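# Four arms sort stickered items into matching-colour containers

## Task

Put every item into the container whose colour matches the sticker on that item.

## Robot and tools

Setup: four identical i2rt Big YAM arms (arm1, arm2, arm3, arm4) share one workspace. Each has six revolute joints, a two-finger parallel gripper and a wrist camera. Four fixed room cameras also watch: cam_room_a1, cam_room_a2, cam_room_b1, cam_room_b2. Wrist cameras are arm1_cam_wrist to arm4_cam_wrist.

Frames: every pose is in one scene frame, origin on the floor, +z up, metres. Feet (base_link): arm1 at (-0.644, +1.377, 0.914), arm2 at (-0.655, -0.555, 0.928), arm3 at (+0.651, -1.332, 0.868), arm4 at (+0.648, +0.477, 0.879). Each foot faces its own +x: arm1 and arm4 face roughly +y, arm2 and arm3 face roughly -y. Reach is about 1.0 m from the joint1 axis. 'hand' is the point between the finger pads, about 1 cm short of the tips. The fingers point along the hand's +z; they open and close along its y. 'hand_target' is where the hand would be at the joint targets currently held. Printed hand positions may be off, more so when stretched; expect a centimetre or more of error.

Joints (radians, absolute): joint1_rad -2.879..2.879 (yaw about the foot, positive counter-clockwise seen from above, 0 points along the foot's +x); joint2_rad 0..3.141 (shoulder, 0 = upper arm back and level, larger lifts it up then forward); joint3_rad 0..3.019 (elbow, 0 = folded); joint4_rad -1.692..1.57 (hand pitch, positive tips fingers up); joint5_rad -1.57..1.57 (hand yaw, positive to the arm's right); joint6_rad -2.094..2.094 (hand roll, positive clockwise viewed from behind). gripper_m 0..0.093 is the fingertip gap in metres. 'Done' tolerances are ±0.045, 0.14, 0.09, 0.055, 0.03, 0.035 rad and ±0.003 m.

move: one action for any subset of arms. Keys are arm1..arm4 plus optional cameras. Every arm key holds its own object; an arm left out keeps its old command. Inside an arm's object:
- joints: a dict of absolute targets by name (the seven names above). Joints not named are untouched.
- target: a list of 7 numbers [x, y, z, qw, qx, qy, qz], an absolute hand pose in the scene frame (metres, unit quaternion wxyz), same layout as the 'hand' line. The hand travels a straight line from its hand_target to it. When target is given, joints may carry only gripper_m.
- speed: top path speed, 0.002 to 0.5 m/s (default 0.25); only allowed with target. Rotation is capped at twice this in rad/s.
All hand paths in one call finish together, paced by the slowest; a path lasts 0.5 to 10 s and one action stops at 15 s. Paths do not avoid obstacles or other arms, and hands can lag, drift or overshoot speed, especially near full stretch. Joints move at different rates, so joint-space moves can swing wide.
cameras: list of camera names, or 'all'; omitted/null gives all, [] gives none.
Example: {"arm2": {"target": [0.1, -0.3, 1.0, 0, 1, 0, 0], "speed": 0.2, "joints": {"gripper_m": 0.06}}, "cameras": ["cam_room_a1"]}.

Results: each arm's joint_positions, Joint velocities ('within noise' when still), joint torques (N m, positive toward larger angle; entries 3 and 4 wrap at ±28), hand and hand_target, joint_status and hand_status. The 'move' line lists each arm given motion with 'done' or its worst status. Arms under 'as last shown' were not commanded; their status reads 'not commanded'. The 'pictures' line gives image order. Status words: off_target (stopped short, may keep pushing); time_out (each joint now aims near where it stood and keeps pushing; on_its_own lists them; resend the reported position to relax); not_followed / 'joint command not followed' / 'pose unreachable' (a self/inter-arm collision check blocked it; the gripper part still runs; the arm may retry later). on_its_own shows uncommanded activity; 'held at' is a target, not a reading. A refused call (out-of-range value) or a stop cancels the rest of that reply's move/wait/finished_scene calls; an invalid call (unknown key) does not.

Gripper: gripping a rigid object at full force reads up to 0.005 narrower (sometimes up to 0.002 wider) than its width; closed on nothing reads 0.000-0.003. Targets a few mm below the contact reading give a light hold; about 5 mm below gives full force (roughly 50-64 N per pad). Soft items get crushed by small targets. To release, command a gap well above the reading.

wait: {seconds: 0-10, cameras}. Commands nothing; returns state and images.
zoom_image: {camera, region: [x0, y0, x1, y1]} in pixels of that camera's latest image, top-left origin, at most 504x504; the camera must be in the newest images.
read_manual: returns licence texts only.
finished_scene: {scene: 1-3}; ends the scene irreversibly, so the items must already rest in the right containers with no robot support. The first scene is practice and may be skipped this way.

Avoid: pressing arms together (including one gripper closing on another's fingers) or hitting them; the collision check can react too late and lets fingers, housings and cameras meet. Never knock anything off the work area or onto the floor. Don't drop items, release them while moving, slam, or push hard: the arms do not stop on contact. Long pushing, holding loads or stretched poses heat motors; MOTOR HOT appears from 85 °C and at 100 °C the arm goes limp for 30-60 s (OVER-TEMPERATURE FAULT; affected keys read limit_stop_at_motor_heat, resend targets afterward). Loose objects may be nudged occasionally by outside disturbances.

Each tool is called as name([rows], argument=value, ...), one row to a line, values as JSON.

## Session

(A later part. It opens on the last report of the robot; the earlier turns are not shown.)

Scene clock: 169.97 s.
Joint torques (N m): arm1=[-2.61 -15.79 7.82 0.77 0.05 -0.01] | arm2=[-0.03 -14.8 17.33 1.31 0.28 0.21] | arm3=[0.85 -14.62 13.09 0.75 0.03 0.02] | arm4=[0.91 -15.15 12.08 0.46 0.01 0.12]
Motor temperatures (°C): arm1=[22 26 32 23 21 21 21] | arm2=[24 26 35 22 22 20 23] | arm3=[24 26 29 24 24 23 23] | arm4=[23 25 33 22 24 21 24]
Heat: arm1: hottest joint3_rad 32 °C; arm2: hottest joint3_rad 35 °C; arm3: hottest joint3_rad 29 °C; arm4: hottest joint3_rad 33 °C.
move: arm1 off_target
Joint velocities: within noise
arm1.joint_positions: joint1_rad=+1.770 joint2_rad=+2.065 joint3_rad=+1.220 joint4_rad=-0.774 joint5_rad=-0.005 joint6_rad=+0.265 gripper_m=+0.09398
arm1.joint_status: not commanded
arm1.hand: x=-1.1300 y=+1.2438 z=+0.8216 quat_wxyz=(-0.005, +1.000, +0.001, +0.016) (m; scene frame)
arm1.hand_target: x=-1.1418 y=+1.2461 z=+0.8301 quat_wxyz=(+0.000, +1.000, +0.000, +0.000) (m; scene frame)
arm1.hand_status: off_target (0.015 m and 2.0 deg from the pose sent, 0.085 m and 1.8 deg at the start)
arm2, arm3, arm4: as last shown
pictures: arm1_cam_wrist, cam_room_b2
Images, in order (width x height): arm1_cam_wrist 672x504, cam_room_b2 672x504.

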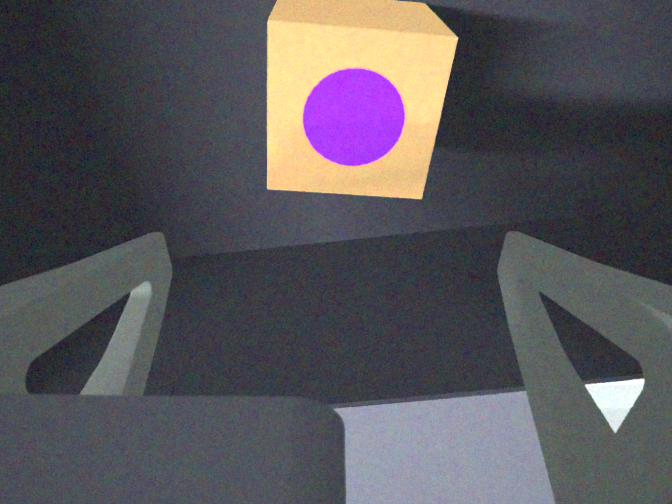

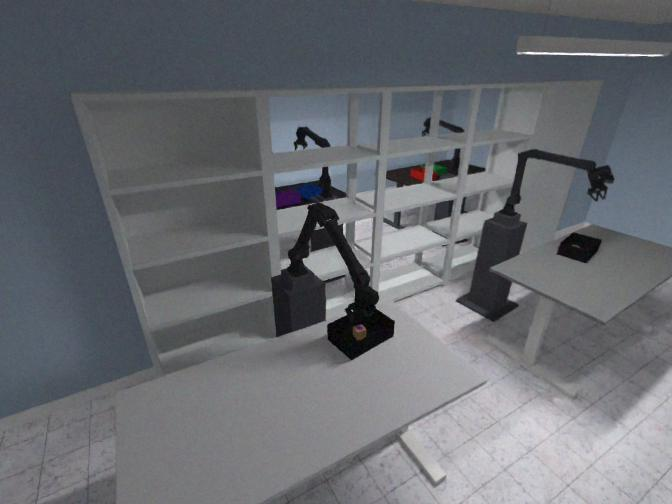

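move(arm1={"target": [-1.158, 1.249, 0.79, 0, 1, 0, 0]}, cameras=["arm1_cam_wrist", "cam_room_b2"])

zoom_image(camera="cam_room_b2", region=[290, 250, 430, 370])

Scene clock: 180.63 s.
Joint torques (N m): arm1=[-2.78 -15.74 9.63 0.8 0.04 0.01] | arm2=[0.09 -14.74 17.33 1.31 0.28 0.2] | arm3=[0.85 -14.62 13.14 0.76 0.02 0.01] | arm4=[1.26 -15.03 12.3 0.54 -0.02 0.17]
Motor temperatures (°C): arm1=[22 27 32 23 21 21 21] | arm2=[24 26 36 22 22 20 23] | arm3=[24 26 30 24 24 23 23] | arm4=[23 25 34 22 24 21 24]
Heat: arm1: hottest joint3_rad 32 °C; arm2: hottest joint3_rad 36 °C; arm3: hottest joint3_rad 30 °C; arm4: hottest joint3_rad 34 °C.
move: arm1 off_target
Joint velocities: within noise
arm1.joint_positions: joint1_rad=+1.756 joint2_rad=+2.154 joint3_rad=+1.237 joint4_rad=-0.719 joint5_rad=-0.005 joint6_rad=+0.253 gripper_m=+0.09398
arm1.joint_status: not commanded
arm1.hand: x=-1.1326 y=+1.2509 z=+0.7817 quat_wxyz=(-0.007, +1.000, +0.000, +0.025) (m; scene frame)
arm1.hand_target: x=-1.1573 y=+1.2492 z=+0.7908 quat_wxyz=(+0.000, +1.000, +0.000, +0.000) (m; scene frame)
arm1.hand_status: off_target (0.027 m and 3.0 deg from the pose sent, 0.043 m and 2.0 deg at the start)
arm2, arm3, arm4: as last shown
pictures: arm1_cam_wrist, cam_room_b2
Images, in order (width x height): arm1_cam_wrist 672x504, cam_room_b2 672x504.

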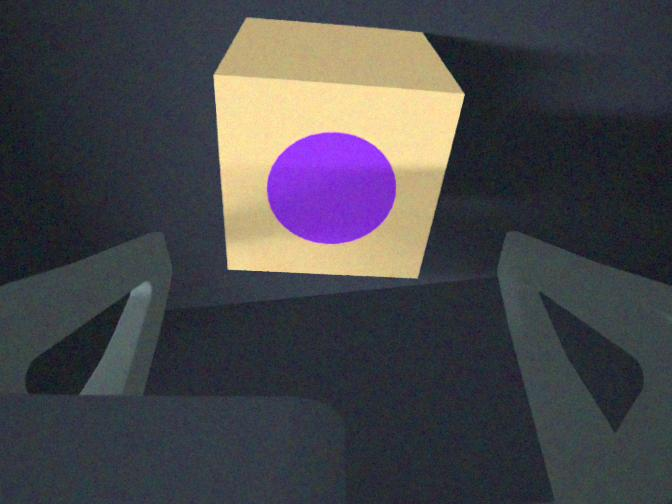

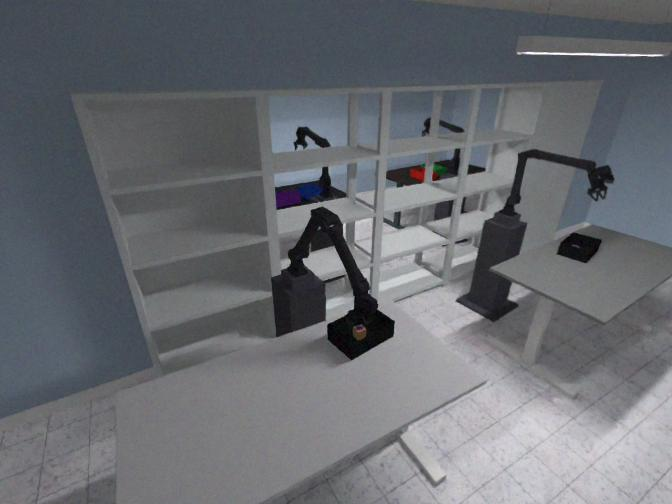

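Scaled by 3.600.

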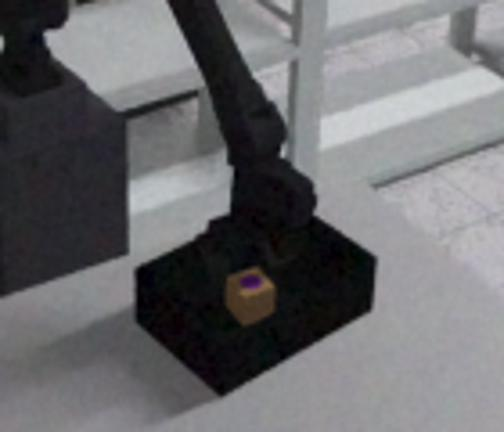

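move(arm1={"target": [-1.181, 1.246, 0.766, 0, 0.9997, 0, -0.026]}, cameras=["arm1_cam_wrist", "cam_room_b2"])

zoom_image(camera="cam_room_b2", region=[290, 250, 430, 370])

Scene clock: 199.57 s.
Joint torques (N m): arm1=[-1.9 -15.56 9.62 1.03 0.11 -0.07] | arm2=[0.15 -14.68 17.29 1.29 0.28 0.21] | arm3=[0.85 -14.56 13.14 0.77 0.02 0.01] | arm4=[0.91 -14.97 12.08 0.57 0.03 0.15]
Motor temperatures (°C): arm1=[22 27 31 23 21 21 21] | arm2=[24 26 37 22 22 20 23] | arm3=[24 26 30 24 24 23 23] | arm4=[23 25 35 22 24 21 24]
Heat: arm1: hottest joint3_rad 31 °C; arm2: hottest joint3_rad 37 °C; arm3: hottest joint3_rad 30 °C; arm4: hottest joint3_rad 35 °C.
move: arm1 off_target
Joint velocities: within noise
arm1.joint_positions: joint1_rad=+1.756 joint2_rad=+2.212 joint3_rad=+1.280 joint4_rad=-0.643 joint5_rad=+0.005 joint6_rad=+0.252 gripper_m=+0.09398
arm1.joint_status: not commanded
arm1.hand: x=-1.1592 y=+1.2460 z=+0.7627 quat_wxyz=(-0.004, +1.000, +0.001, -0.007) (m; scene frame)
arm1.hand_target: x=-1.1803 y=+1.2462 z=+0.7665 quat_wxyz=(+0.000, +1.000, +0.000, -0.026) (m; scene frame)
arm1.hand_status: off_target (0.022 m and 2.3 deg from the pose sent, 0.051 m and 5.9 deg at the start)
arm2, arm3, arm4: as last shown
pictures: arm1_cam_wrist, cam_room_b2
Images, in order (width x height): arm1_cam_wrist 672x504, cam_room_b2 672x504.

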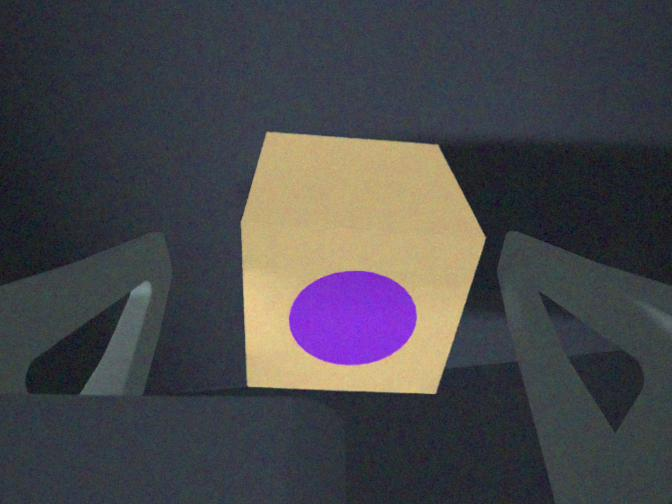

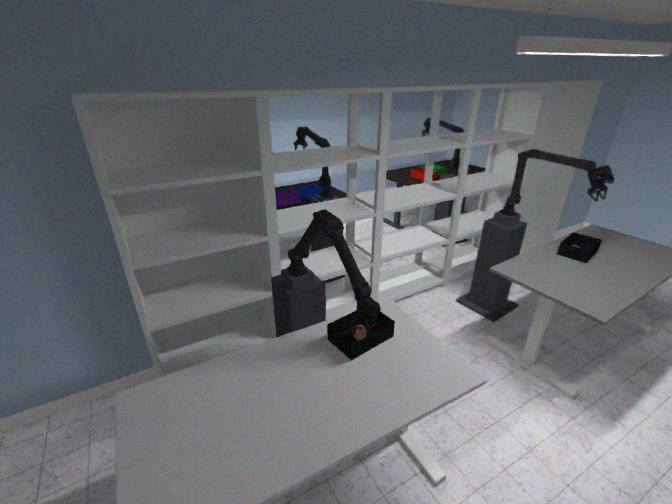

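Scaled by 3.600.

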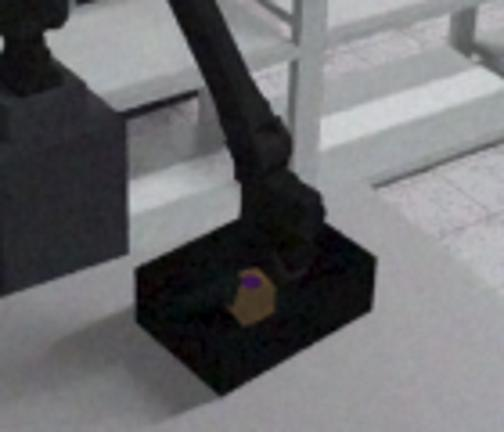

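move(arm1={"target": [-1.181, 1.252, 0.766, 0, 0.9997, 0, -0.026]}, cameras=[])

move(arm1={"joints": {"gripper_m": 0.055}}, cameras=["arm1_cam_wrist"])

Scene clock: 211.77 s.
Joint torques (N m): arm1=[-2.96 -15.27 9.32 0.91 0.09 -0.03] | arm2=[0.03 -14.74 17.32 1.26 0.27 0.21] | arm3=[0.79 -14.56 13.15 0.73 0.02 0.01] | arm4=[1.03 -15.33 12.15 0.46 0 0.14]
Motor temperatures (°C): arm1=[22 26 31 23 21 21 21] | arm2=[24 26 37 22 22 20 23] | arm3=[24 26 31 24 24 23 23] | arm4=[23 25 35 22 24 21 24]
Heat: arm1: hottest joint3_rad 31 °C; arm2: hottest joint3_rad 37 °C; arm3: hottest joint3_rad 31 °C; arm4: hottest joint3_rad 35 °C.
move: arm1 off_target
Joint velocities: within noise
arm1.joint_positions: joint1_rad=+1.745 joint2_rad=+2.212 joint3_rad=+1.280 joint4_rad=-0.641 joint5_rad=+0.005 joint6_rad=+0.241 gripper_m=+0.09398
arm1.joint_status: not commanded
arm1.hand: x=-1.1610 y=+1.2516 z=+0.7628 quat_wxyz=(-0.004, +1.000, +0.001, -0.008) (m; scene frame)
arm1.hand_target: x=-1.1804 y=+1.2522 z=+0.7664 quat_wxyz=(+0.000, +1.000, +0.000, -0.026) (m; scene frame)
arm1.hand_status: off_target (0.020 m and 2.2 deg from the pose sent, 0.023 m and 2.3 deg at the start)
arm2, arm3, arm4: as last shown
pictures: none
No camera images: "cameras" was empty.

Scene clock: 212.33 s.
Joint torques (N m): arm1=[-2.9 -15.74 9.26 0.95 0.11 -0.04] | arm2=[0.03 -14.74 17.33 1.28 0.28 0.2] | arm3=[0.85 -14.51 13.16 0.79 0.02 0.02] | arm4=[0.91 -15.09 12.14 0.43 0.01 0.16]
Motor temperatures (°C): arm1=[22 26 31 23 21 21 21] | arm2=[24 26 37 22 22 20 23] | arm3=[24 26 31 24 24 23 23] | arm4=[23 25 35 22 24 21 24]
Heat: arm1: hottest joint3_rad 31 °C; arm2: hottest joint3_rad 37 °C; arm3: hottest joint3_rad 31 °C; arm4: hottest joint3_rad 35 °C.
move: arm1 done
Joint velocities: within noise
arm1.joint_positions: joint1_rad=+1.745 joint2_rad=+2.212 joint3_rad=+1.280 joint4_rad=-0.641 joint5_rad=+0.005 joint6_rad=+0.241 gripper_m=+0.05533
arm1.joint_status: all done
arm1.hand: x=-1.1610 y=+1.2516 z=+0.7628 quat_wxyz=(-0.004, +1.000, +0.001, -0.008) (m; scene frame)
arm1.hand_target: x=-1.1804 y=+1.2523 z=+0.7664 quat_wxyz=(+0.000, +1.000, +0.000, -0.026) (m; scene frame)
arm1.hand_status: not commanded
arm2, arm3, arm4: as last shown
pictures: arm1_cam_wrist
Images, in order (width x height): arm1_cam_wrist 672x504.

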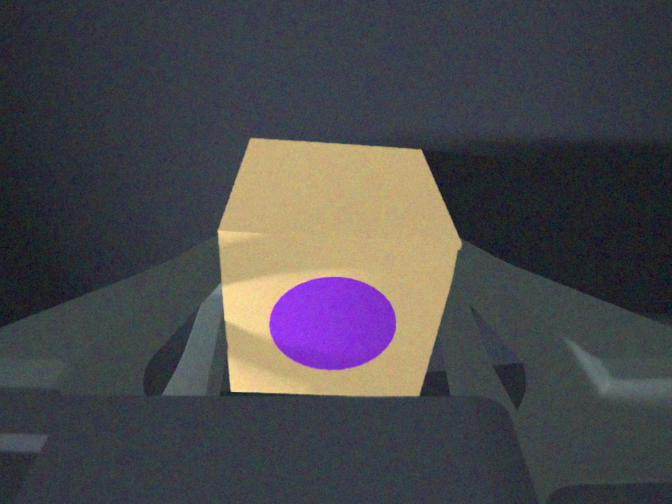

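move(arm1={"joints": {"gripper_m": 0.045}}, cameras=["arm1_cam_wrist"])

Scene clock: 214.87 s.
Joint torques (N m): arm1=[-2.61 -15.27 9.18 1.14 0.13 -0.02] | arm2=[0.03 -14.74 17.36 1.28 0.28 0.21] | arm3=[1.03 -14.51 13.11 0.76 0.01 0.01] | arm4=[0.85 -15.44 12.12 0.5 -0.01 0.17]
Motor temperatures (°C): arm1=[22 26 31 23 21 21 21] | arm2=[24 26 37 22 22 20 23] | arm3=[24 26 31 24 24 23 23] | arm4=[23 25 35 22 24 21 24]
Heat: arm1: hottest joint3_rad 31 °C; arm2: hottest joint3_rad 37 °C; arm3: hottest joint3_rad 31 °C; arm4: hottest joint3_rad 35 °C.
move: arm1 off_target
Joint velocities: within noise
arm1.joint_positions: joint1_rad=+1.745 joint2_rad=+2.212 joint3_rad=+1.280 joint4_rad=-0.641 joint5_rad=+0.005 joint6_rad=+0.241 gripper_m=+0.05374
arm1.joint_status: gripper_m off_target (ended at +0.05375, target +0.04500)
arm1.hand: x=-1.1610 y=+1.2516 z=+0.7628 quat_wxyz=(-0.004, +1.000, +0.001, -0.008) (m; scene frame)
arm1.hand_target: x=-1.1804 y=+1.2523 z=+0.7664 quat_wxyz=(+0.000, +1.000, +0.000, -0.026) (m; scene frame)
arm1.hand_status: not commanded
arm2.joint_positions: joint1_rad=-1.385 joint2_rad=+1.543 joint3_rad=+1.474 joint4_rad=-0.937 joint5_rad=+0.166 joint6_rad=+0.232 gripper_m=+0.09397
arm2.joint_status: not commanded
arm2.hand: x=-1.2278 y=-0.7049 z=+1.2055 quat_wxyz=(+0.005, -0.958, -0.011, +0.288) (m; scene frame)
arm2.hand_target: x=-1.2438 y=-0.7040 z=+1.2229 quat_wxyz=(+0.002, -0.954, +0.001, +0.301) (m; scene frame)
arm2.hand_status: not commanded
arm3.joint_positions: joint1_rad=+1.690 joint2_rad=+1.522 joint3_rad=+1.714 joint4_rad=-1.180 joint5_rad=-0.001 joint6_rad=-0.008 gripper_m=+0.09398
arm3.joint_status: not commanded
arm3.hand: x=+1.2320 y=-1.3276 z=+1.2476 quat_wxyz=(-0.288, +0.005, -0.958, +0.008) (m; scene frame)
arm3.hand_target: x=+1.2392 y=-1.3291 z=+1.2640 quat_wxyz=(-0.301, +0.001, -0.954, +0.007) (m; scene frame)
arm3.hand_status: not commanded
arm4.joint_positions: joint1_rad=-1.626 joint2_rad=+1.523 joint3_rad=+1.715 joint4_rad=-1.172 joint5_rad=+0.000 joint6_rad=-0.012 gripper_m=+0.09397
arm4.joint_status: not commanded
arm4.hand: x=+1.2334 y=+0.4791 z=+1.2572 quat_wxyz=(-0.289, +0.007, -0.957, +0.003) (m; scene frame)
arm4.hand_target: x=+1.2382 y=+0.4821 z=+1.2724 quat_wxyz=(-0.300, +0.004, -0.954, +0.000) (m; scene frame)
arm4.hand_status: not commanded
pictures: arm1_cam_wrist
Images, in order (width x height): arm1_cam_wrist 672x504.

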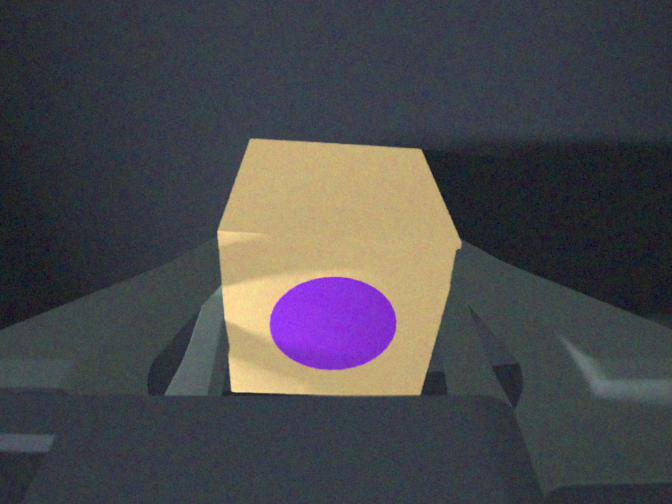

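move(arm1={"target": [-1.160, 1.252, 1.20, 0, 1, 0, 0]}, cameras=["arm1_cam_wrist", "cam_room_b2"])

Scene clock: 221.03 s.
Joint torques (N m): arm1=[-1.49 -15.21 14.89 -0.14 -0.04 -0.05] | arm2=[0.15 -14.74 17.36 1.31 0.28 0.2] | arm3=[0.97 -14.68 13.08 0.8 0.01 0.01] | arm4=[1.08 -15.44 12.23 0.51 0.01 0.17]
Motor temperatures (°C): arm1=[22 26 31 23 21 21 21] | arm2=[24 26 37 22 22 20 23] | arm3=[24 26 31 24 24 23 23] | arm4=[23 25 36 22 24 21 24]
Heat: arm1: hottest joint3_rad 31 °C; arm2: hottest joint3_rad 37 °C; arm3: hottest joint3_rad 31 °C; arm4: hottest joint3_rad 36 °C.
move: arm1 off_target
Joint velocities: within noise
arm1.joint_positions: joint1_rad=+1.745 joint2_rad=+1.764 joint3_rad=+1.787 joint4_rad=-1.661 joint5_rad=-0.004 joint6_rad=+0.241 gripper_m=+0.05370
arm1.joint_status: not commanded
arm1.hand: x=-1.1508 y=+1.2499 z=+1.1740 quat_wxyz=(-0.008, +1.000, +0.001, +0.025) (m; scene frame)
arm1.hand_target: x=-1.1588 y=+1.2523 z=+1.1996 quat_wxyz=(+0.000, +1.000, +0.000, +0.000) (m; scene frame)
arm1.hand_status: off_target (0.028 m and 3.0 deg from the pose sent, 0.437 m and 1.0 deg at the start)
arm2, arm3, arm4: as last shown
pictures: arm1_cam_wrist, cam_room_b2
Images, in order (width x height): arm1_cam_wrist 672x504, cam_room_b2 672x504.

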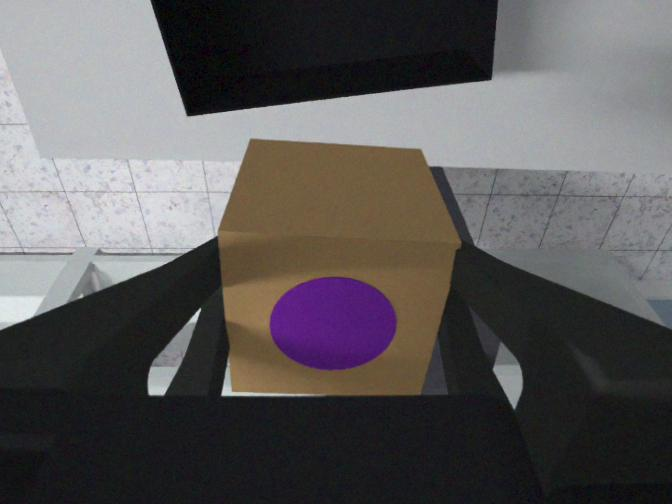

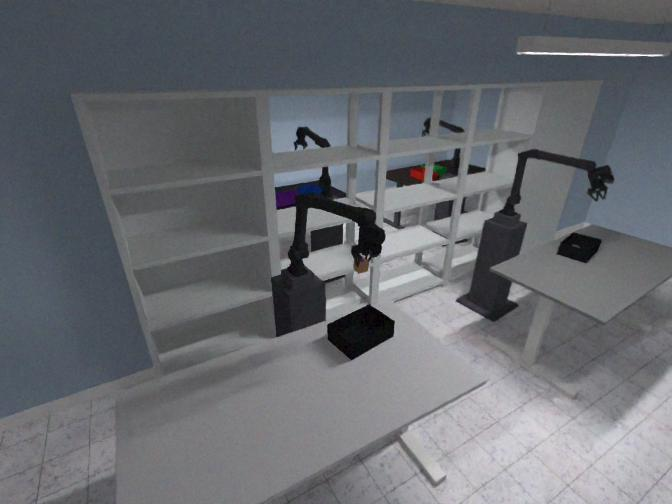

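move(arm2={"joints": {"joint2_rad": 0.5, "joint3_rad": 1.4, "joint4_rad": -0.9, "joint5_rad": 0, "joint6_rad": 0}}, arm3={"joints": {"joint2_rad": 0.5, "joint3_rad": 1.4, "joint4_rad": -0.9, "joint5_rad": 0, "joint6_rad": 0}}, arm4={"joints": {"joint2_rad": 0.5, "joint3_rad": 1.4, "joint4_rad": -0.9, "joint5_rad": 0, "joint6_rad": 0}}, cameras=[])

move(arm2={"joints": {"joint1_rad": 1.45}}, arm3={"joints": {"joint1_rad": -1.45}}, arm4={"joints": {"joint1_rad": 1.52}})

Scene clock: 233.70 s.
Joint torques (N m): arm1=[-2.67 -15.15 14.95 -0.05 -0.05 -0.08] | arm2=[0.15 3.37 8.8 2.85 -0.15 -0.07] | arm3=[1.08 4.37 6.84 1.99 0.05 0.03] | arm4=[1.08 5.01 6.48 1.74 0.1 0.15]
Motor temperatures (°C): arm1=[22 27 33 23 21 21 22] | arm2=[24 26 38 22 22 20 23] | arm3=[24 26 31 24 24 23 23] | arm4=[23 25 36 22 24 21 24]
Heat: arm1: hottest joint3_rad 33 °C; arm2: hottest joint3_rad 38 °C; arm3: hottest joint3_rad 31 °C; arm4: hottest joint3_rad 36 °C.
move: arm2 done; arm3 done; arm4 done
Joint velocities: within noise
arm1: as last shown
arm2.joint_positions: joint1_rad=-1.385 joint2_rad=+0.496 joint3_rad=+1.400 joint4_rad=-0.907 joint5_rad=+0.003 joint6_rad=+0.014 gripper_m=+0.09397
arm2.joint_status: all done
arm2.hand: x=-0.8505 y=-0.6170 z=+1.5974 quat_wxyz=(-0.109, -0.702, -0.102, +0.697) (m; scene frame)
arm2.hand_target: x=-0.8529 y=-0.6167 z=+1.5984 quat_wxyz=(-0.103, -0.700, -0.105, +0.699) (m; scene frame)
arm2.hand_status: not commanded
arm3.joint_positions: joint1_rad=+1.690 joint2_rad=+0.497 joint3_rad=+1.401 joint4_rad=-0.906 joint5_rad=-0.001 joint6_rad=-0.008 gripper_m=+0.09398
arm3.joint_status: all done
arm3.hand: x=+0.8539 y=-1.3230 z=+1.5379 quat_wxyz=(-0.707, +0.007, -0.708, +0.008) (m; scene frame)
arm3.hand_target: x=+0.8557 y=-1.3238 z=+1.5386 quat_wxyz=(-0.708, +0.003, -0.707, +0.006) (m; scene frame)
arm3.hand_status: not commanded
arm4.joint_positions: joint1_rad=-1.626 joint2_rad=+0.492 joint3_rad=+1.402 joint4_rad=-0.909 joint5_rad=+0.000 joint6_rad=-0.012 gripper_m=+0.09397
arm4.joint_status: all done
arm4.hand: x=+0.8516 y=+0.4795 z=+1.5493 quat_wxyz=(-0.706, +0.006, -0.708, +0.005) (m; scene frame)
arm4.hand_target: x=+0.8566 y=+0.4804 z=+1.5490 quat_wxyz=(-0.705, +0.003, -0.709, -0.001) (m; scene frame)
arm4.hand_status: not commanded
pictures: none
No camera images: "cameras" was empty.

Scene clock: 236.10 s.
Joint torques (N m): arm1=[-2.02 -14.68 14.83 -0.1 0 -0.07] | arm2=[1.26 3.55 8.77 2.86 -0.02 -0.07] | arm3=[0.44 4.37 6.9 2.03 0 0.01] | arm4=[1.32 5.48 6.5 1.73 0.11 0.15]
Motor temperatures (°C): arm1=[22 27 34 23 21 21 22] | arm2=[24 26 37 22 22 20 23] | arm3=[24 26 31 24 24 23 23] | arm4=[23 25 36 22 24 21 24]
Heat: arm1: hottest joint3_rad 34 °C; arm2: hottest joint3_rad 37 °C; arm3: hottest joint3_rad 31 °C; arm4: hottest joint3_rad 36 °C.
move: arm2 done; arm3 done; arm4 done
Joint velocities: within noise
arm1: as last shown
arm2.joint_positions: joint1_rad=+1.445 joint2_rad=+0.496 joint3_rad=+1.400 joint4_rad=-0.907 joint5_rad=+0.000 joint6_rad=+0.014 gripper_m=+0.09401
arm2.joint_status: all done
arm2.hand: x=-0.4532 y=-0.5598 z=+1.5984 quat_wxyz=(-0.707, -0.009, -0.707, -0.003) (m; scene frame)
arm2.hand_target: x=-0.4510 y=-0.5587 z=+1.5993 quat_wxyz=(-0.708, -0.003, -0.706, +0.000) (m; scene frame)
arm2.hand_status: not commanded
arm3.joint_positions: joint1_rad=-1.439 joint2_rad=+0.497 joint3_rad=+1.401 joint4_rad=-0.906 joint5_rad=+0.001 joint6_rad=-0.007 gripper_m=+0.09402
arm3.joint_status: all done
arm3.hand: x=+0.4464 y=-1.3240 z=+1.5374 quat_wxyz=(-0.006, -0.708, -0.001, +0.706) (m; scene frame)
arm3.hand_target: x=+0.4446 y=-1.3219 z=+1.5381 quat_wxyz=(-0.005, -0.707, +0.005, +0.707) (m; scene frame)
arm3.hand_status: not commanded
arm4.joint_positions: joint1_rad=+1.515 joint2_rad=+0.492 joint3_rad=+1.402 joint4_rad=-0.909 joint5_rad=-0.001 joint6_rad=-0.012 gripper_m=+0.09402
arm4.joint_status: all done
arm4.hand: x=+0.4505 y=+0.4798 z=+1.5512 quat_wxyz=(-0.003, +0.705, +0.004, -0.709) (m; scene frame)
arm4.hand_target: x=+0.4455 y=+0.4790 z=+1.5510 quat_wxyz=(+0.003, +0.705, +0.001, -0.709) (m; scene frame)
arm4.hand_status: not commanded
pictures: arm1_cam_wrist, arm2_cam_wrist, arm3_cam_wrist, arm4_cam_wrist, cam_room_a1, cam_room_a2, cam_room_b1, cam_room_b2
Images, in order (width x height): arm1_cam_wrist 672x504, arm2_cam_wrist 672x504, arm3_cam_wrist 672x504, arm4_cam_wrist 672x504, cam_room_a1 672x504, cam_room_a2 672x504, cam_room_b1 672x504, cam_room_b2 672x504.

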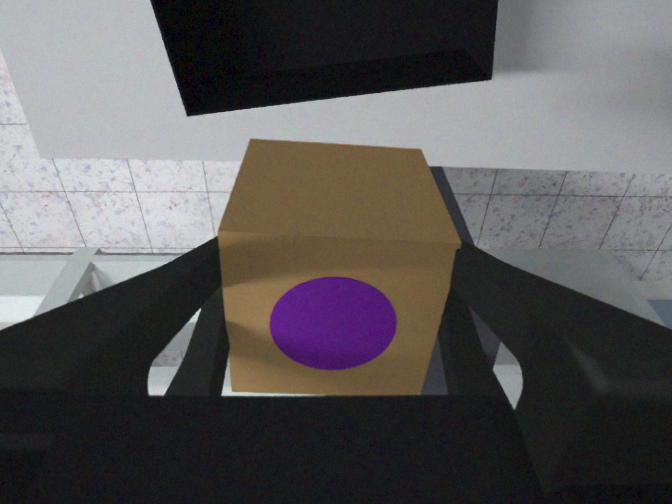

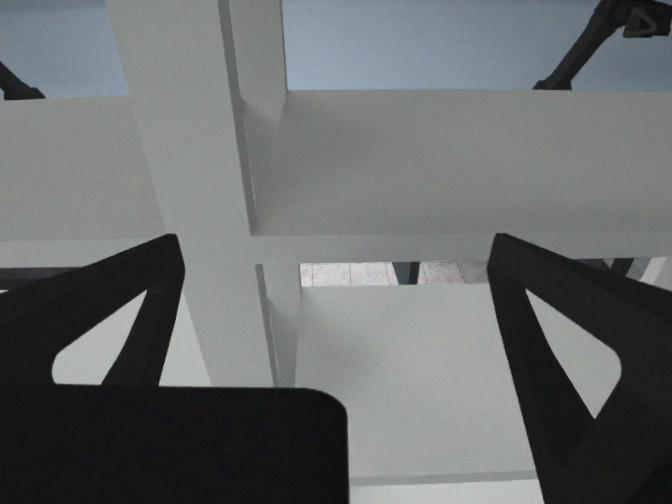

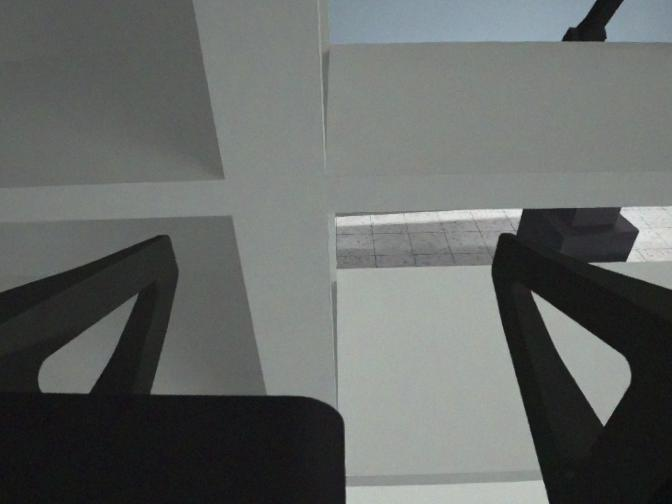

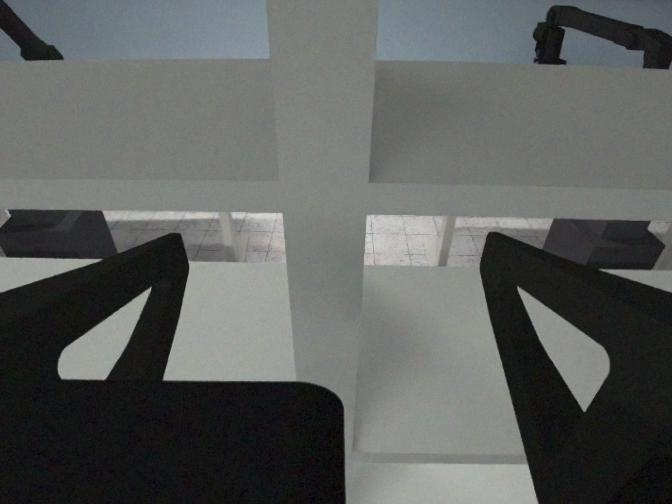

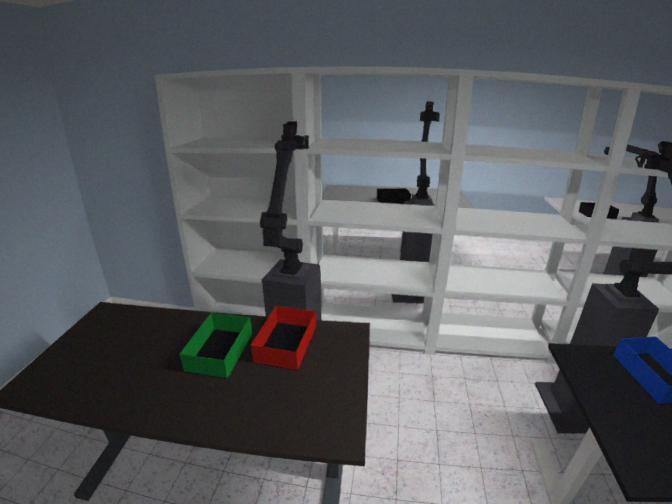

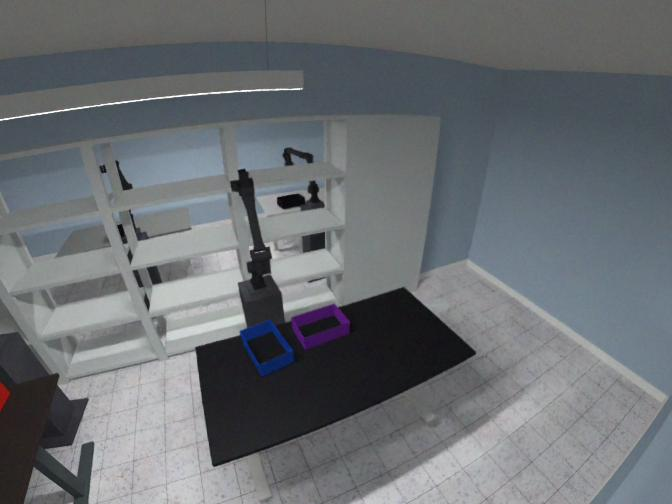

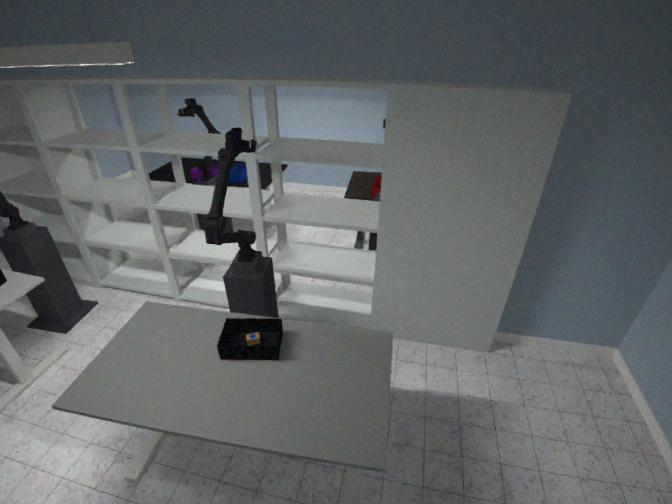

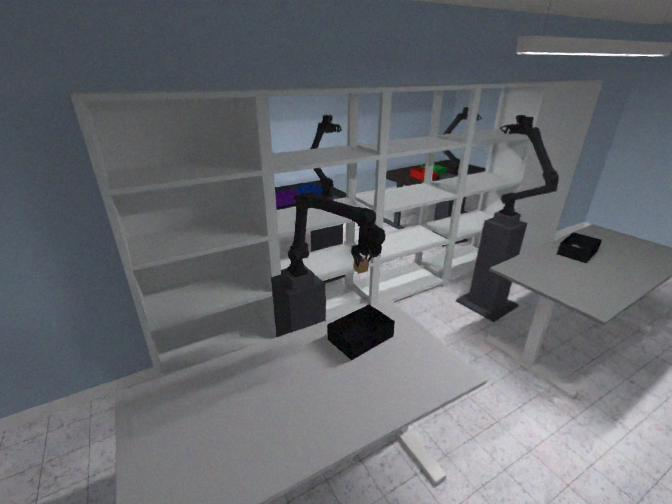

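move(arm4={"joints": {"joint1_rad": 0.906, "joint2_rad": 1.245, "joint3_rad": 1.125, "joint4_rad": -1.014, "joint5_rad": 0, "joint6_rad": 0}}, cameras=["arm4_cam_wrist", "cam_room_a2", "cam_room_b2"])

Scene clock: 370.73 s.
Joint torques (N m): arm1=[-2.43 -14.68 14.99 0.03 0.02 -0.05] | arm2=[1.03 3.66 8.7 2.86 -0.02 -0.07] | arm3=[0.56 4.25 6.89 1.99 -0.01 0.01] | arm4=[1.08 -9.58 10.15 0.42 0.12 0.16]
Motor temperatures (°C): arm1=[21 27 40 23 21 21 23] | arm2=[24 25 31 23 22 20 23] | arm3=[24 25 27 24 24 23 23] | arm4=[23 22 30 22 24 21 24]
Heat: arm1: hottest joint3_rad 40 °C; arm2: hottest joint3_rad 31 °C; arm3: hottest joint3_rad 27 °C; arm4: hottest joint3_rad 30 °C.
move: arm4 done
Joint velocities: within noise
arm1, arm2, arm3: as last shown
arm4.joint_positions: joint1_rad=+0.901 joint2_rad=+1.234 joint3_rad=+1.110 joint4_rad=-1.004 joint5_rad=-0.001 joint6_rad=-0.012 gripper_m=+0.09402
arm4.joint_status: all done
arm4.hand: x=+0.2851 y=+0.7348 z=+1.1208 quat_wxyz=(-0.065, +0.931, -0.289, -0.211) (m; scene frame)
arm4.hand_target: x=+0.2814 y=+0.7346 z=+1.1225 quat_wxyz=(-0.063, +0.931, -0.293, -0.208) (m; scene frame)
arm4.hand_status: not commanded
pictures: arm4_cam_wrist, cam_room_a2, cam_room_b2
Images, in order (width x height): arm4_cam_wrist 672x504, cam_room_a2 672x504, cam_room_b2 672x504.

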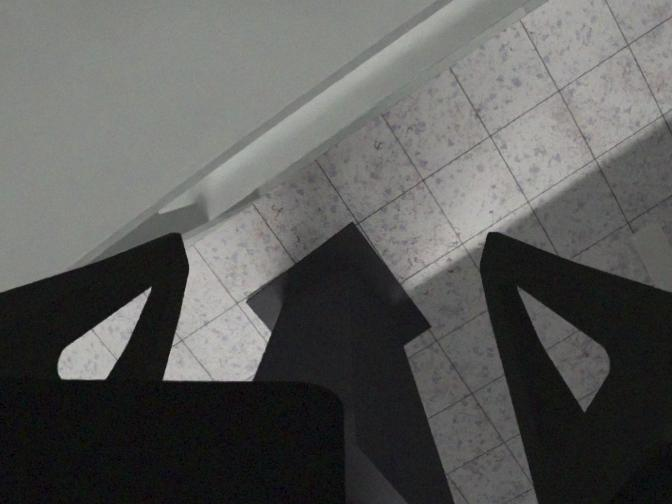

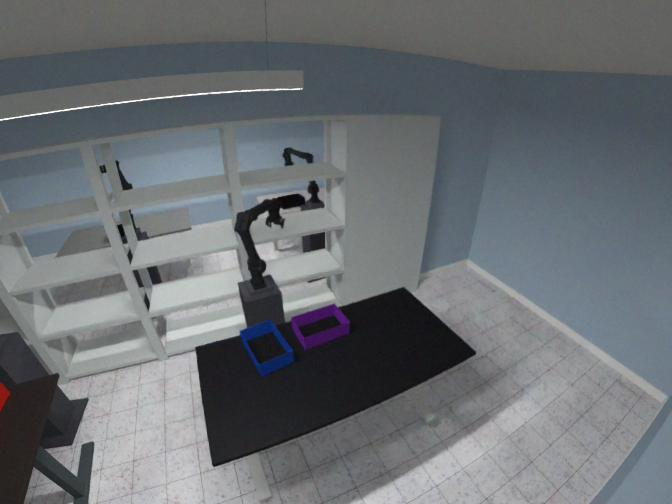

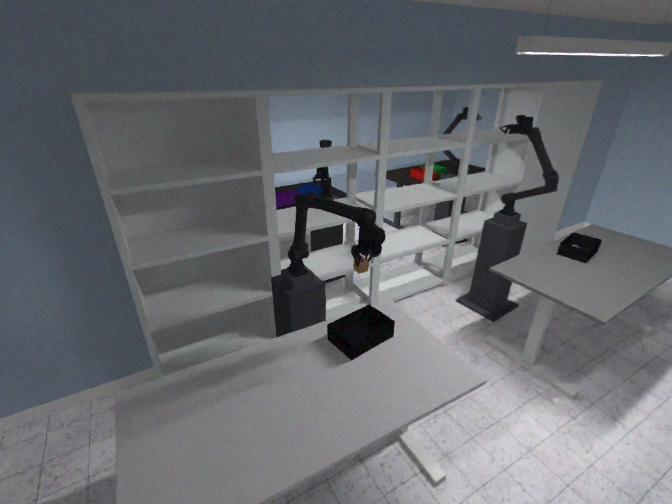

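zoom_image(camera="cam_room_a2", region=[190, 120, 370, 320])

zoom_image(camera="cam_room_b2", region=[250, 100, 430, 300])

Scaled by 2.520.

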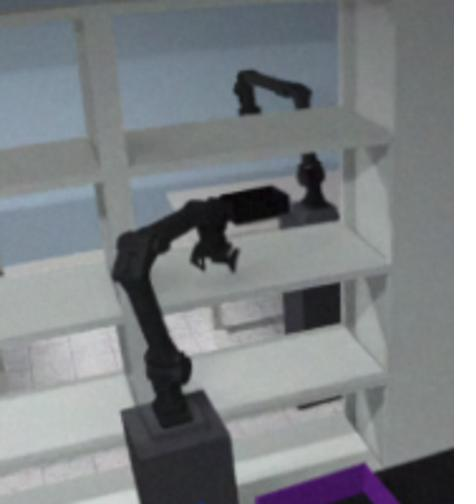

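Scaled by 2.520.

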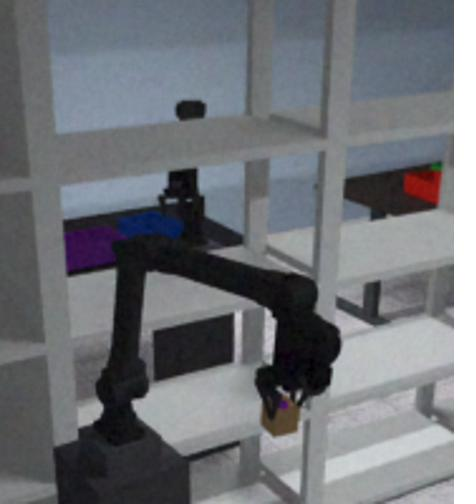

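move(arm4={"target": [0.0, 0.927, 1.10, 0.0648, -0.9315, 0.2924, 0.2065], "speed": 0.2}, cameras=["arm4_cam_wrist", "cam_room_a2", "cam_room_b2"])

zoom_image(camera="cam_room_a2", region=[190, 120, 370, 320])

zoom_image(camera="cam_room_b2", region=[250, 100, 430, 300])

Scene clock: 380.50 s.
Joint torques (N m): arm1=[-2.2 -15.33 15.09 -0.06 -0.03 -0.06] | arm2=[1.14 3.43 8.75 2.85 -0.01 -0.08] | arm3=[0.62 4.13 6.87 2 0 0.02] | arm4=[1.67 -24.18 12.96 0.24 0.18 0.18]
Motor temperatures (°C): arm1=[21 27 40 23 21 21 23] | arm2=[24 25 31 23 22 20 23] | arm3=[24 25 27 24 24 23 23] | arm4=[23 22 31 22 24 21 24]
Heat: arm1: hottest joint3_rad 40 °C; arm2: hottest joint3_rad 31 °C; arm3: hottest joint3_rad 27 °C; arm4: hottest joint3_rad 31 °C.
move: arm4 off_target
Joint velocities: within noise
arm1, arm2, arm3: as last shown
arm4.joint_positions: joint1_rad=+0.902 joint2_rad=+2.194 joint3_rad=+2.308 joint4_rad=-1.261 joint5_rad=+0.004 joint6_rad=-0.011 gripper_m=+0.09402
arm4.joint_status: not commanded
arm4.hand: x=+0.0123 y=+0.9265 z=+1.0984 quat_wxyz=(-0.064, +0.933, -0.290, -0.202) (m; scene frame)
arm4.hand_target: x=+0.0005 y=+0.9265 z=+1.0998 quat_wxyz=(-0.065, +0.931, -0.292, -0.207) (m; scene frame)
arm4.hand_status: off_target (0.012 m and 0.7 deg from the pose sent, 0.345 m and 0.6 deg at the start)
pictures: arm4_cam_wrist, cam_room_a2, cam_room_b2
Images, in order (width x height): arm4_cam_wrist 672x504, cam_room_a2 672x504, cam_room_b2 672x504.

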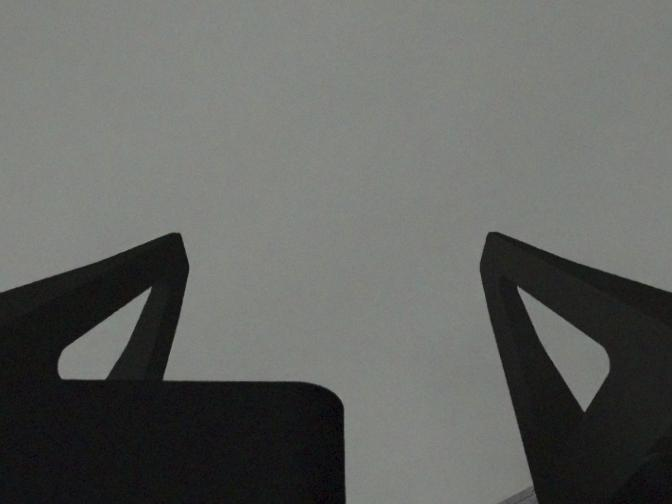

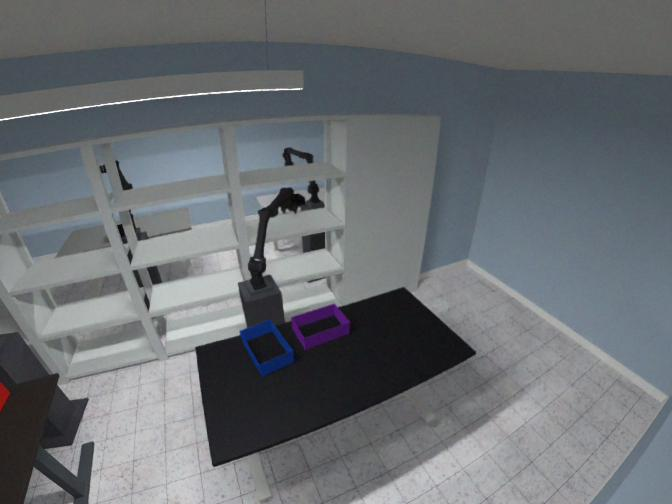

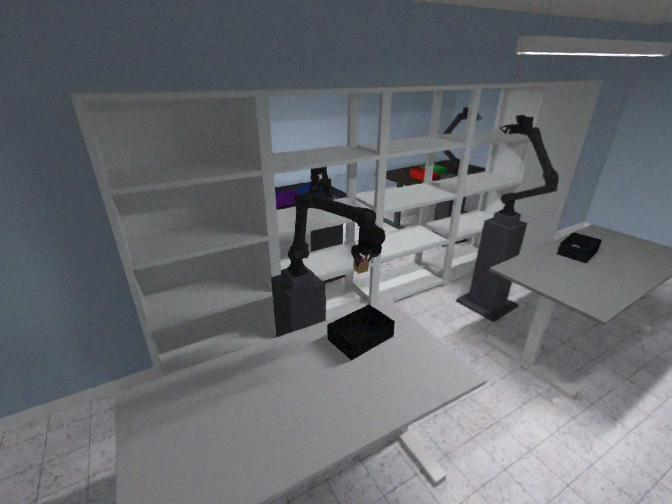

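Scaled by 2.520.

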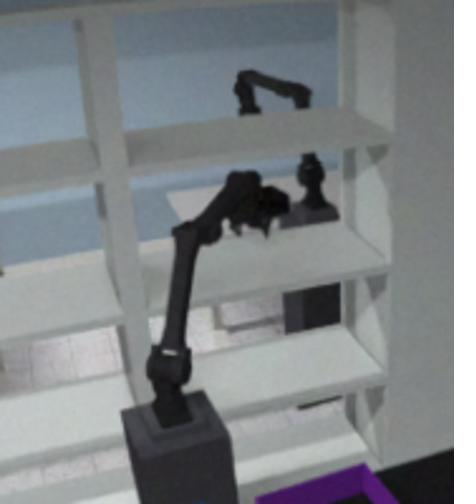

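Scaled by 2.520.

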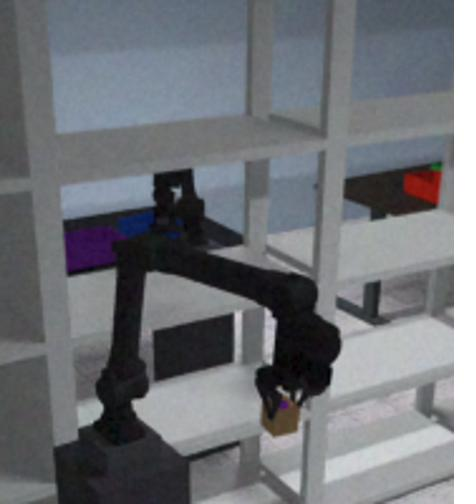

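move(arm4={"target": [0.0, 0.927, 1.05, 0.0648, -0.9315, 0.2924, 0.2065], "speed": 0.1}, cameras=["arm4_cam_wrist", "cam_room_a2", "cam_room_b2"])

zoom_image(camera="cam_room_b2", region=[280, 140, 370, 240])

Scene clock: 384.80 s.
Joint torques (N m): arm1=[-2.84 -15.15 15.08 -0.17 -0.01 -0.06] | arm2=[1.2 3.6 8.75 2.91 -0.02 -0.08] | arm3=[0.56 4.25 6.84 2.02 -0.01 0.01] | arm4=[1.79 -25.17 9.18 1.36 0.21 0.18]
Motor temperatures (°C): arm1=[21 27 40 23 21 21 23] | arm2=[24 25 31 23 22 20 23] | arm3=[24 25 27 24 24 23 23] | arm4=[23 23 32 22 24 21 24]
Heat: arm1: hottest joint3_rad 40 °C; arm2: hottest joint3_rad 31 °C; arm3: hottest joint3_rad 27 °C; arm4: hottest joint3_rad 32 °C.
move: arm4 off_target
Joint velocities: within noise
arm1, arm2, arm3: as last shown
arm4.joint_positions: joint1_rad=+0.902 joint2_rad=+2.194 joint3_rad=+2.211 joint4_rad=-1.150 joint5_rad=+0.004 joint6_rad=-0.011 gripper_m=+0.09402
arm4.joint_status: not commanded
arm4.hand: x=+0.0077 y=+0.9294 z=+1.0628 quat_wxyz=(-0.066, +0.932, -0.290, -0.208) (m; scene frame)
arm4.hand_target: x=+0.0003 y=+0.9267 z=+1.0500 quat_wxyz=(-0.065, +0.932, -0.292, -0.206) (m; scene frame)
arm4.hand_status: off_target (0.015 m and 0.4 deg from the pose sent, 0.050 m and 0.7 deg at the start)
pictures: arm4_cam_wrist, cam_room_a2, cam_room_b2
Images, in order (width x height): arm4_cam_wrist 672x504, cam_room_a2 672x504, cam_room_b2 672x504.

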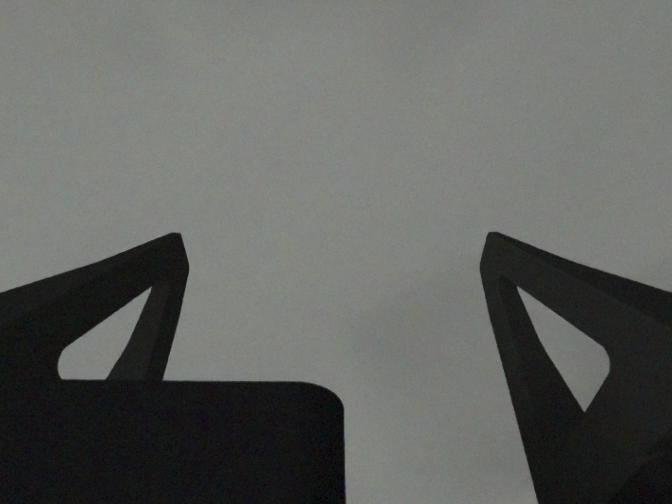

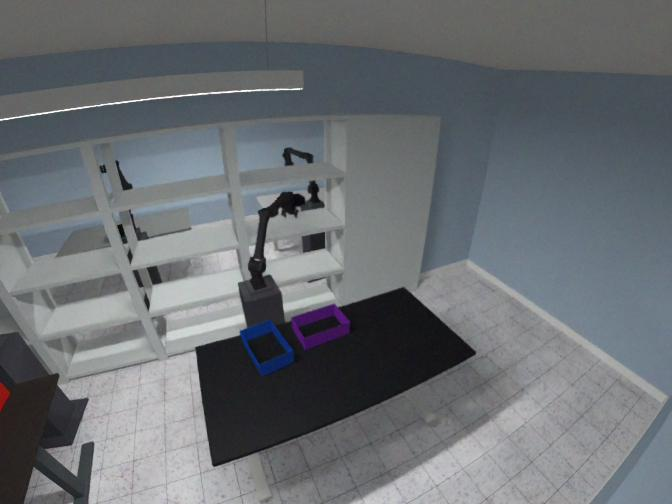

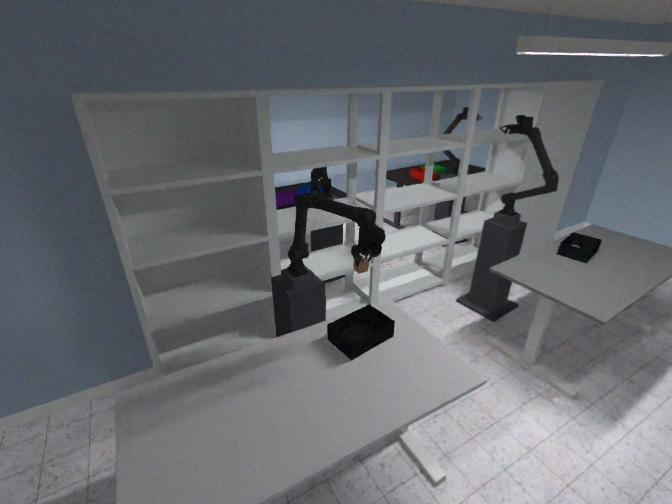

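Scaled by 5.040.

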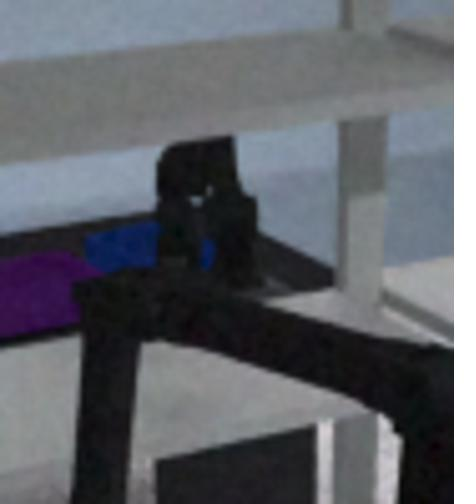

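move(arm4={"target": [0.0, 0.927, 1.03, 0.0648, -0.9315, 0.2924, 0.2065], "speed": 0.1}, cameras=["arm4_cam_wrist"])

move(arm4={"target": [0.0, 0.927, 1.01, 0.0648, -0.9315, 0.2924, 0.2065], "speed": 0.1}, cameras=["arm4_cam_wrist"])

Scene clock: 390.83 s.
Joint torques (N m): arm1=[-2.78 -14.86 14.99 0.05 -0.03 -0.03] | arm2=[1.08 3.6 8.69 2.88 -0.02 -0.08] | arm3=[0.62 4.25 6.83 2.02 -0.01 0.02] | arm4=[1.61 -25.05 8.98 1.36 0.18 0.19]
Motor temperatures (°C): arm1=[21 27 40 23 21 21 23] | arm2=[24 25 31 23 22 20 23] | arm3=[24 24 27 24 24 23 23] | arm4=[23 23 33 22 24 21 24]
Heat: arm1: hottest joint3_rad 40 °C; arm2: hottest joint3_rad 31 °C; arm3: hottest joint3_rad 27 °C; arm4: hottest joint3_rad 33 °C.
move: arm4 off_target
Joint velocities: within noise
arm1, arm2, arm3: as last shown
arm4.joint_positions: joint1_rad=+0.902 joint2_rad=+2.194 joint3_rad=+2.166 joint4_rad=-1.100 joint5_rad=+0.004 joint6_rad=-0.011 gripper_m=+0.09402
arm4.joint_status: not commanded
arm4.hand: x=+0.0067 y=+0.9301 z=+1.0462 quat_wxyz=(-0.067, +0.931, -0.290, -0.210) (m; scene frame)
arm4.hand_target: x=+0.0004 y=+0.9266 z=+1.0301 quat_wxyz=(-0.065, +0.932, -0.292, -0.206) (m; scene frame)
arm4.hand_status: off_target (0.018 m and 0.6 deg from the pose sent, 0.034 m and 0.4 deg at the start)
pictures: arm4_cam_wrist
Images, in order (width x height): arm4_cam_wrist 672x504.

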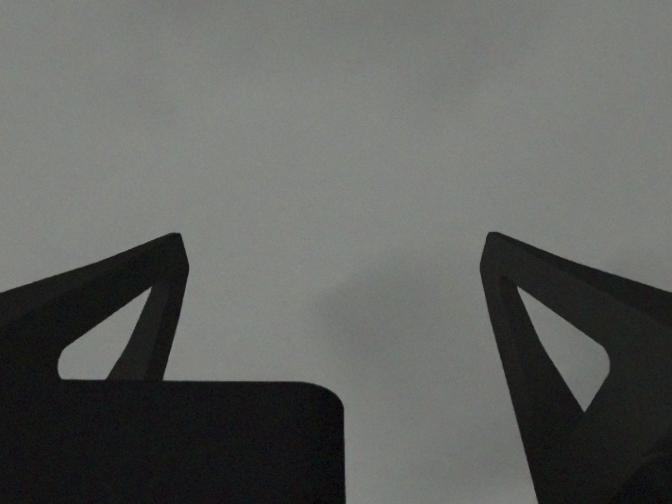

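Scene clock: 391.80 s.
Joint torques (N m): arm1=[-3.08 -15.33 15.08 -0.05 -0.01 -0.03] | arm2=[1.14 3.6 8.75 2.88 -0.01 -0.06] | arm3=[0.56 4.25 6.87 1.96 -0.01 0.01] | arm4=[1.85 -24.29 8.84 1.28 0.17 0.15]
Motor temperatures (°C): arm1=[21 27 40 23 21 21 23] | arm2=[24 25 31 23 22 20 23] | arm3=[24 24 27 24 24 23 23] | arm4=[23 23 33 22 24 21 24]
Heat: arm1: hottest joint3_rad 40 °C; arm2: hottest joint3_rad 31 °C; arm3: hottest joint3_rad 27 °C; arm4: hottest joint3_rad 33 °C.
move: arm4 off_target
Joint velocities: within noise
arm1, arm2, arm3: as last shown
arm4.joint_positions: joint1_rad=+0.902 joint2_rad=+2.194 joint3_rad=+2.122 joint4_rad=-1.050 joint5_rad=+0.004 joint6_rad=-0.011 gripper_m=+0.09402
arm4.joint_status: not commanded
arm4.hand: x=+0.0063 y=+0.9302 z=+1.0301 quat_wxyz=(-0.068, +0.931, -0.289, -0.213) (m; scene frame)
arm4.hand_target: x=+0.0005 y=+0.9266 z=+1.0101 quat_wxyz=(-0.065, +0.932, -0.292, -0.206) (m; scene frame)
arm4.hand_status: off_target (0.021 m and 0.9 deg from the pose sent, 0.037 m and 0.6 deg at the start)
pictures: arm4_cam_wrist
Images, in order (width x height): arm4_cam_wrist 672x504.

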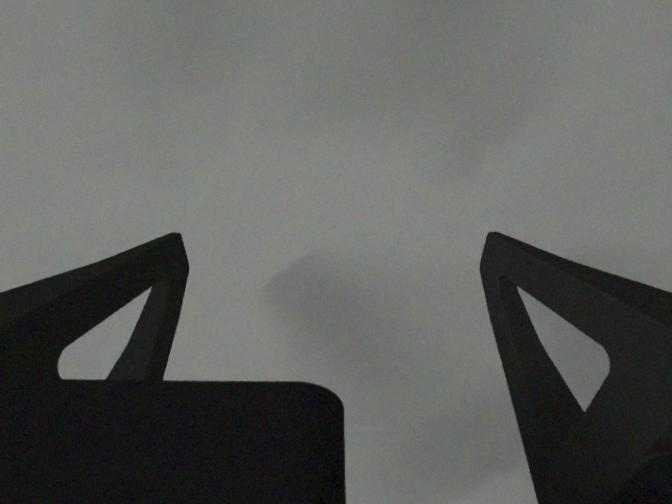

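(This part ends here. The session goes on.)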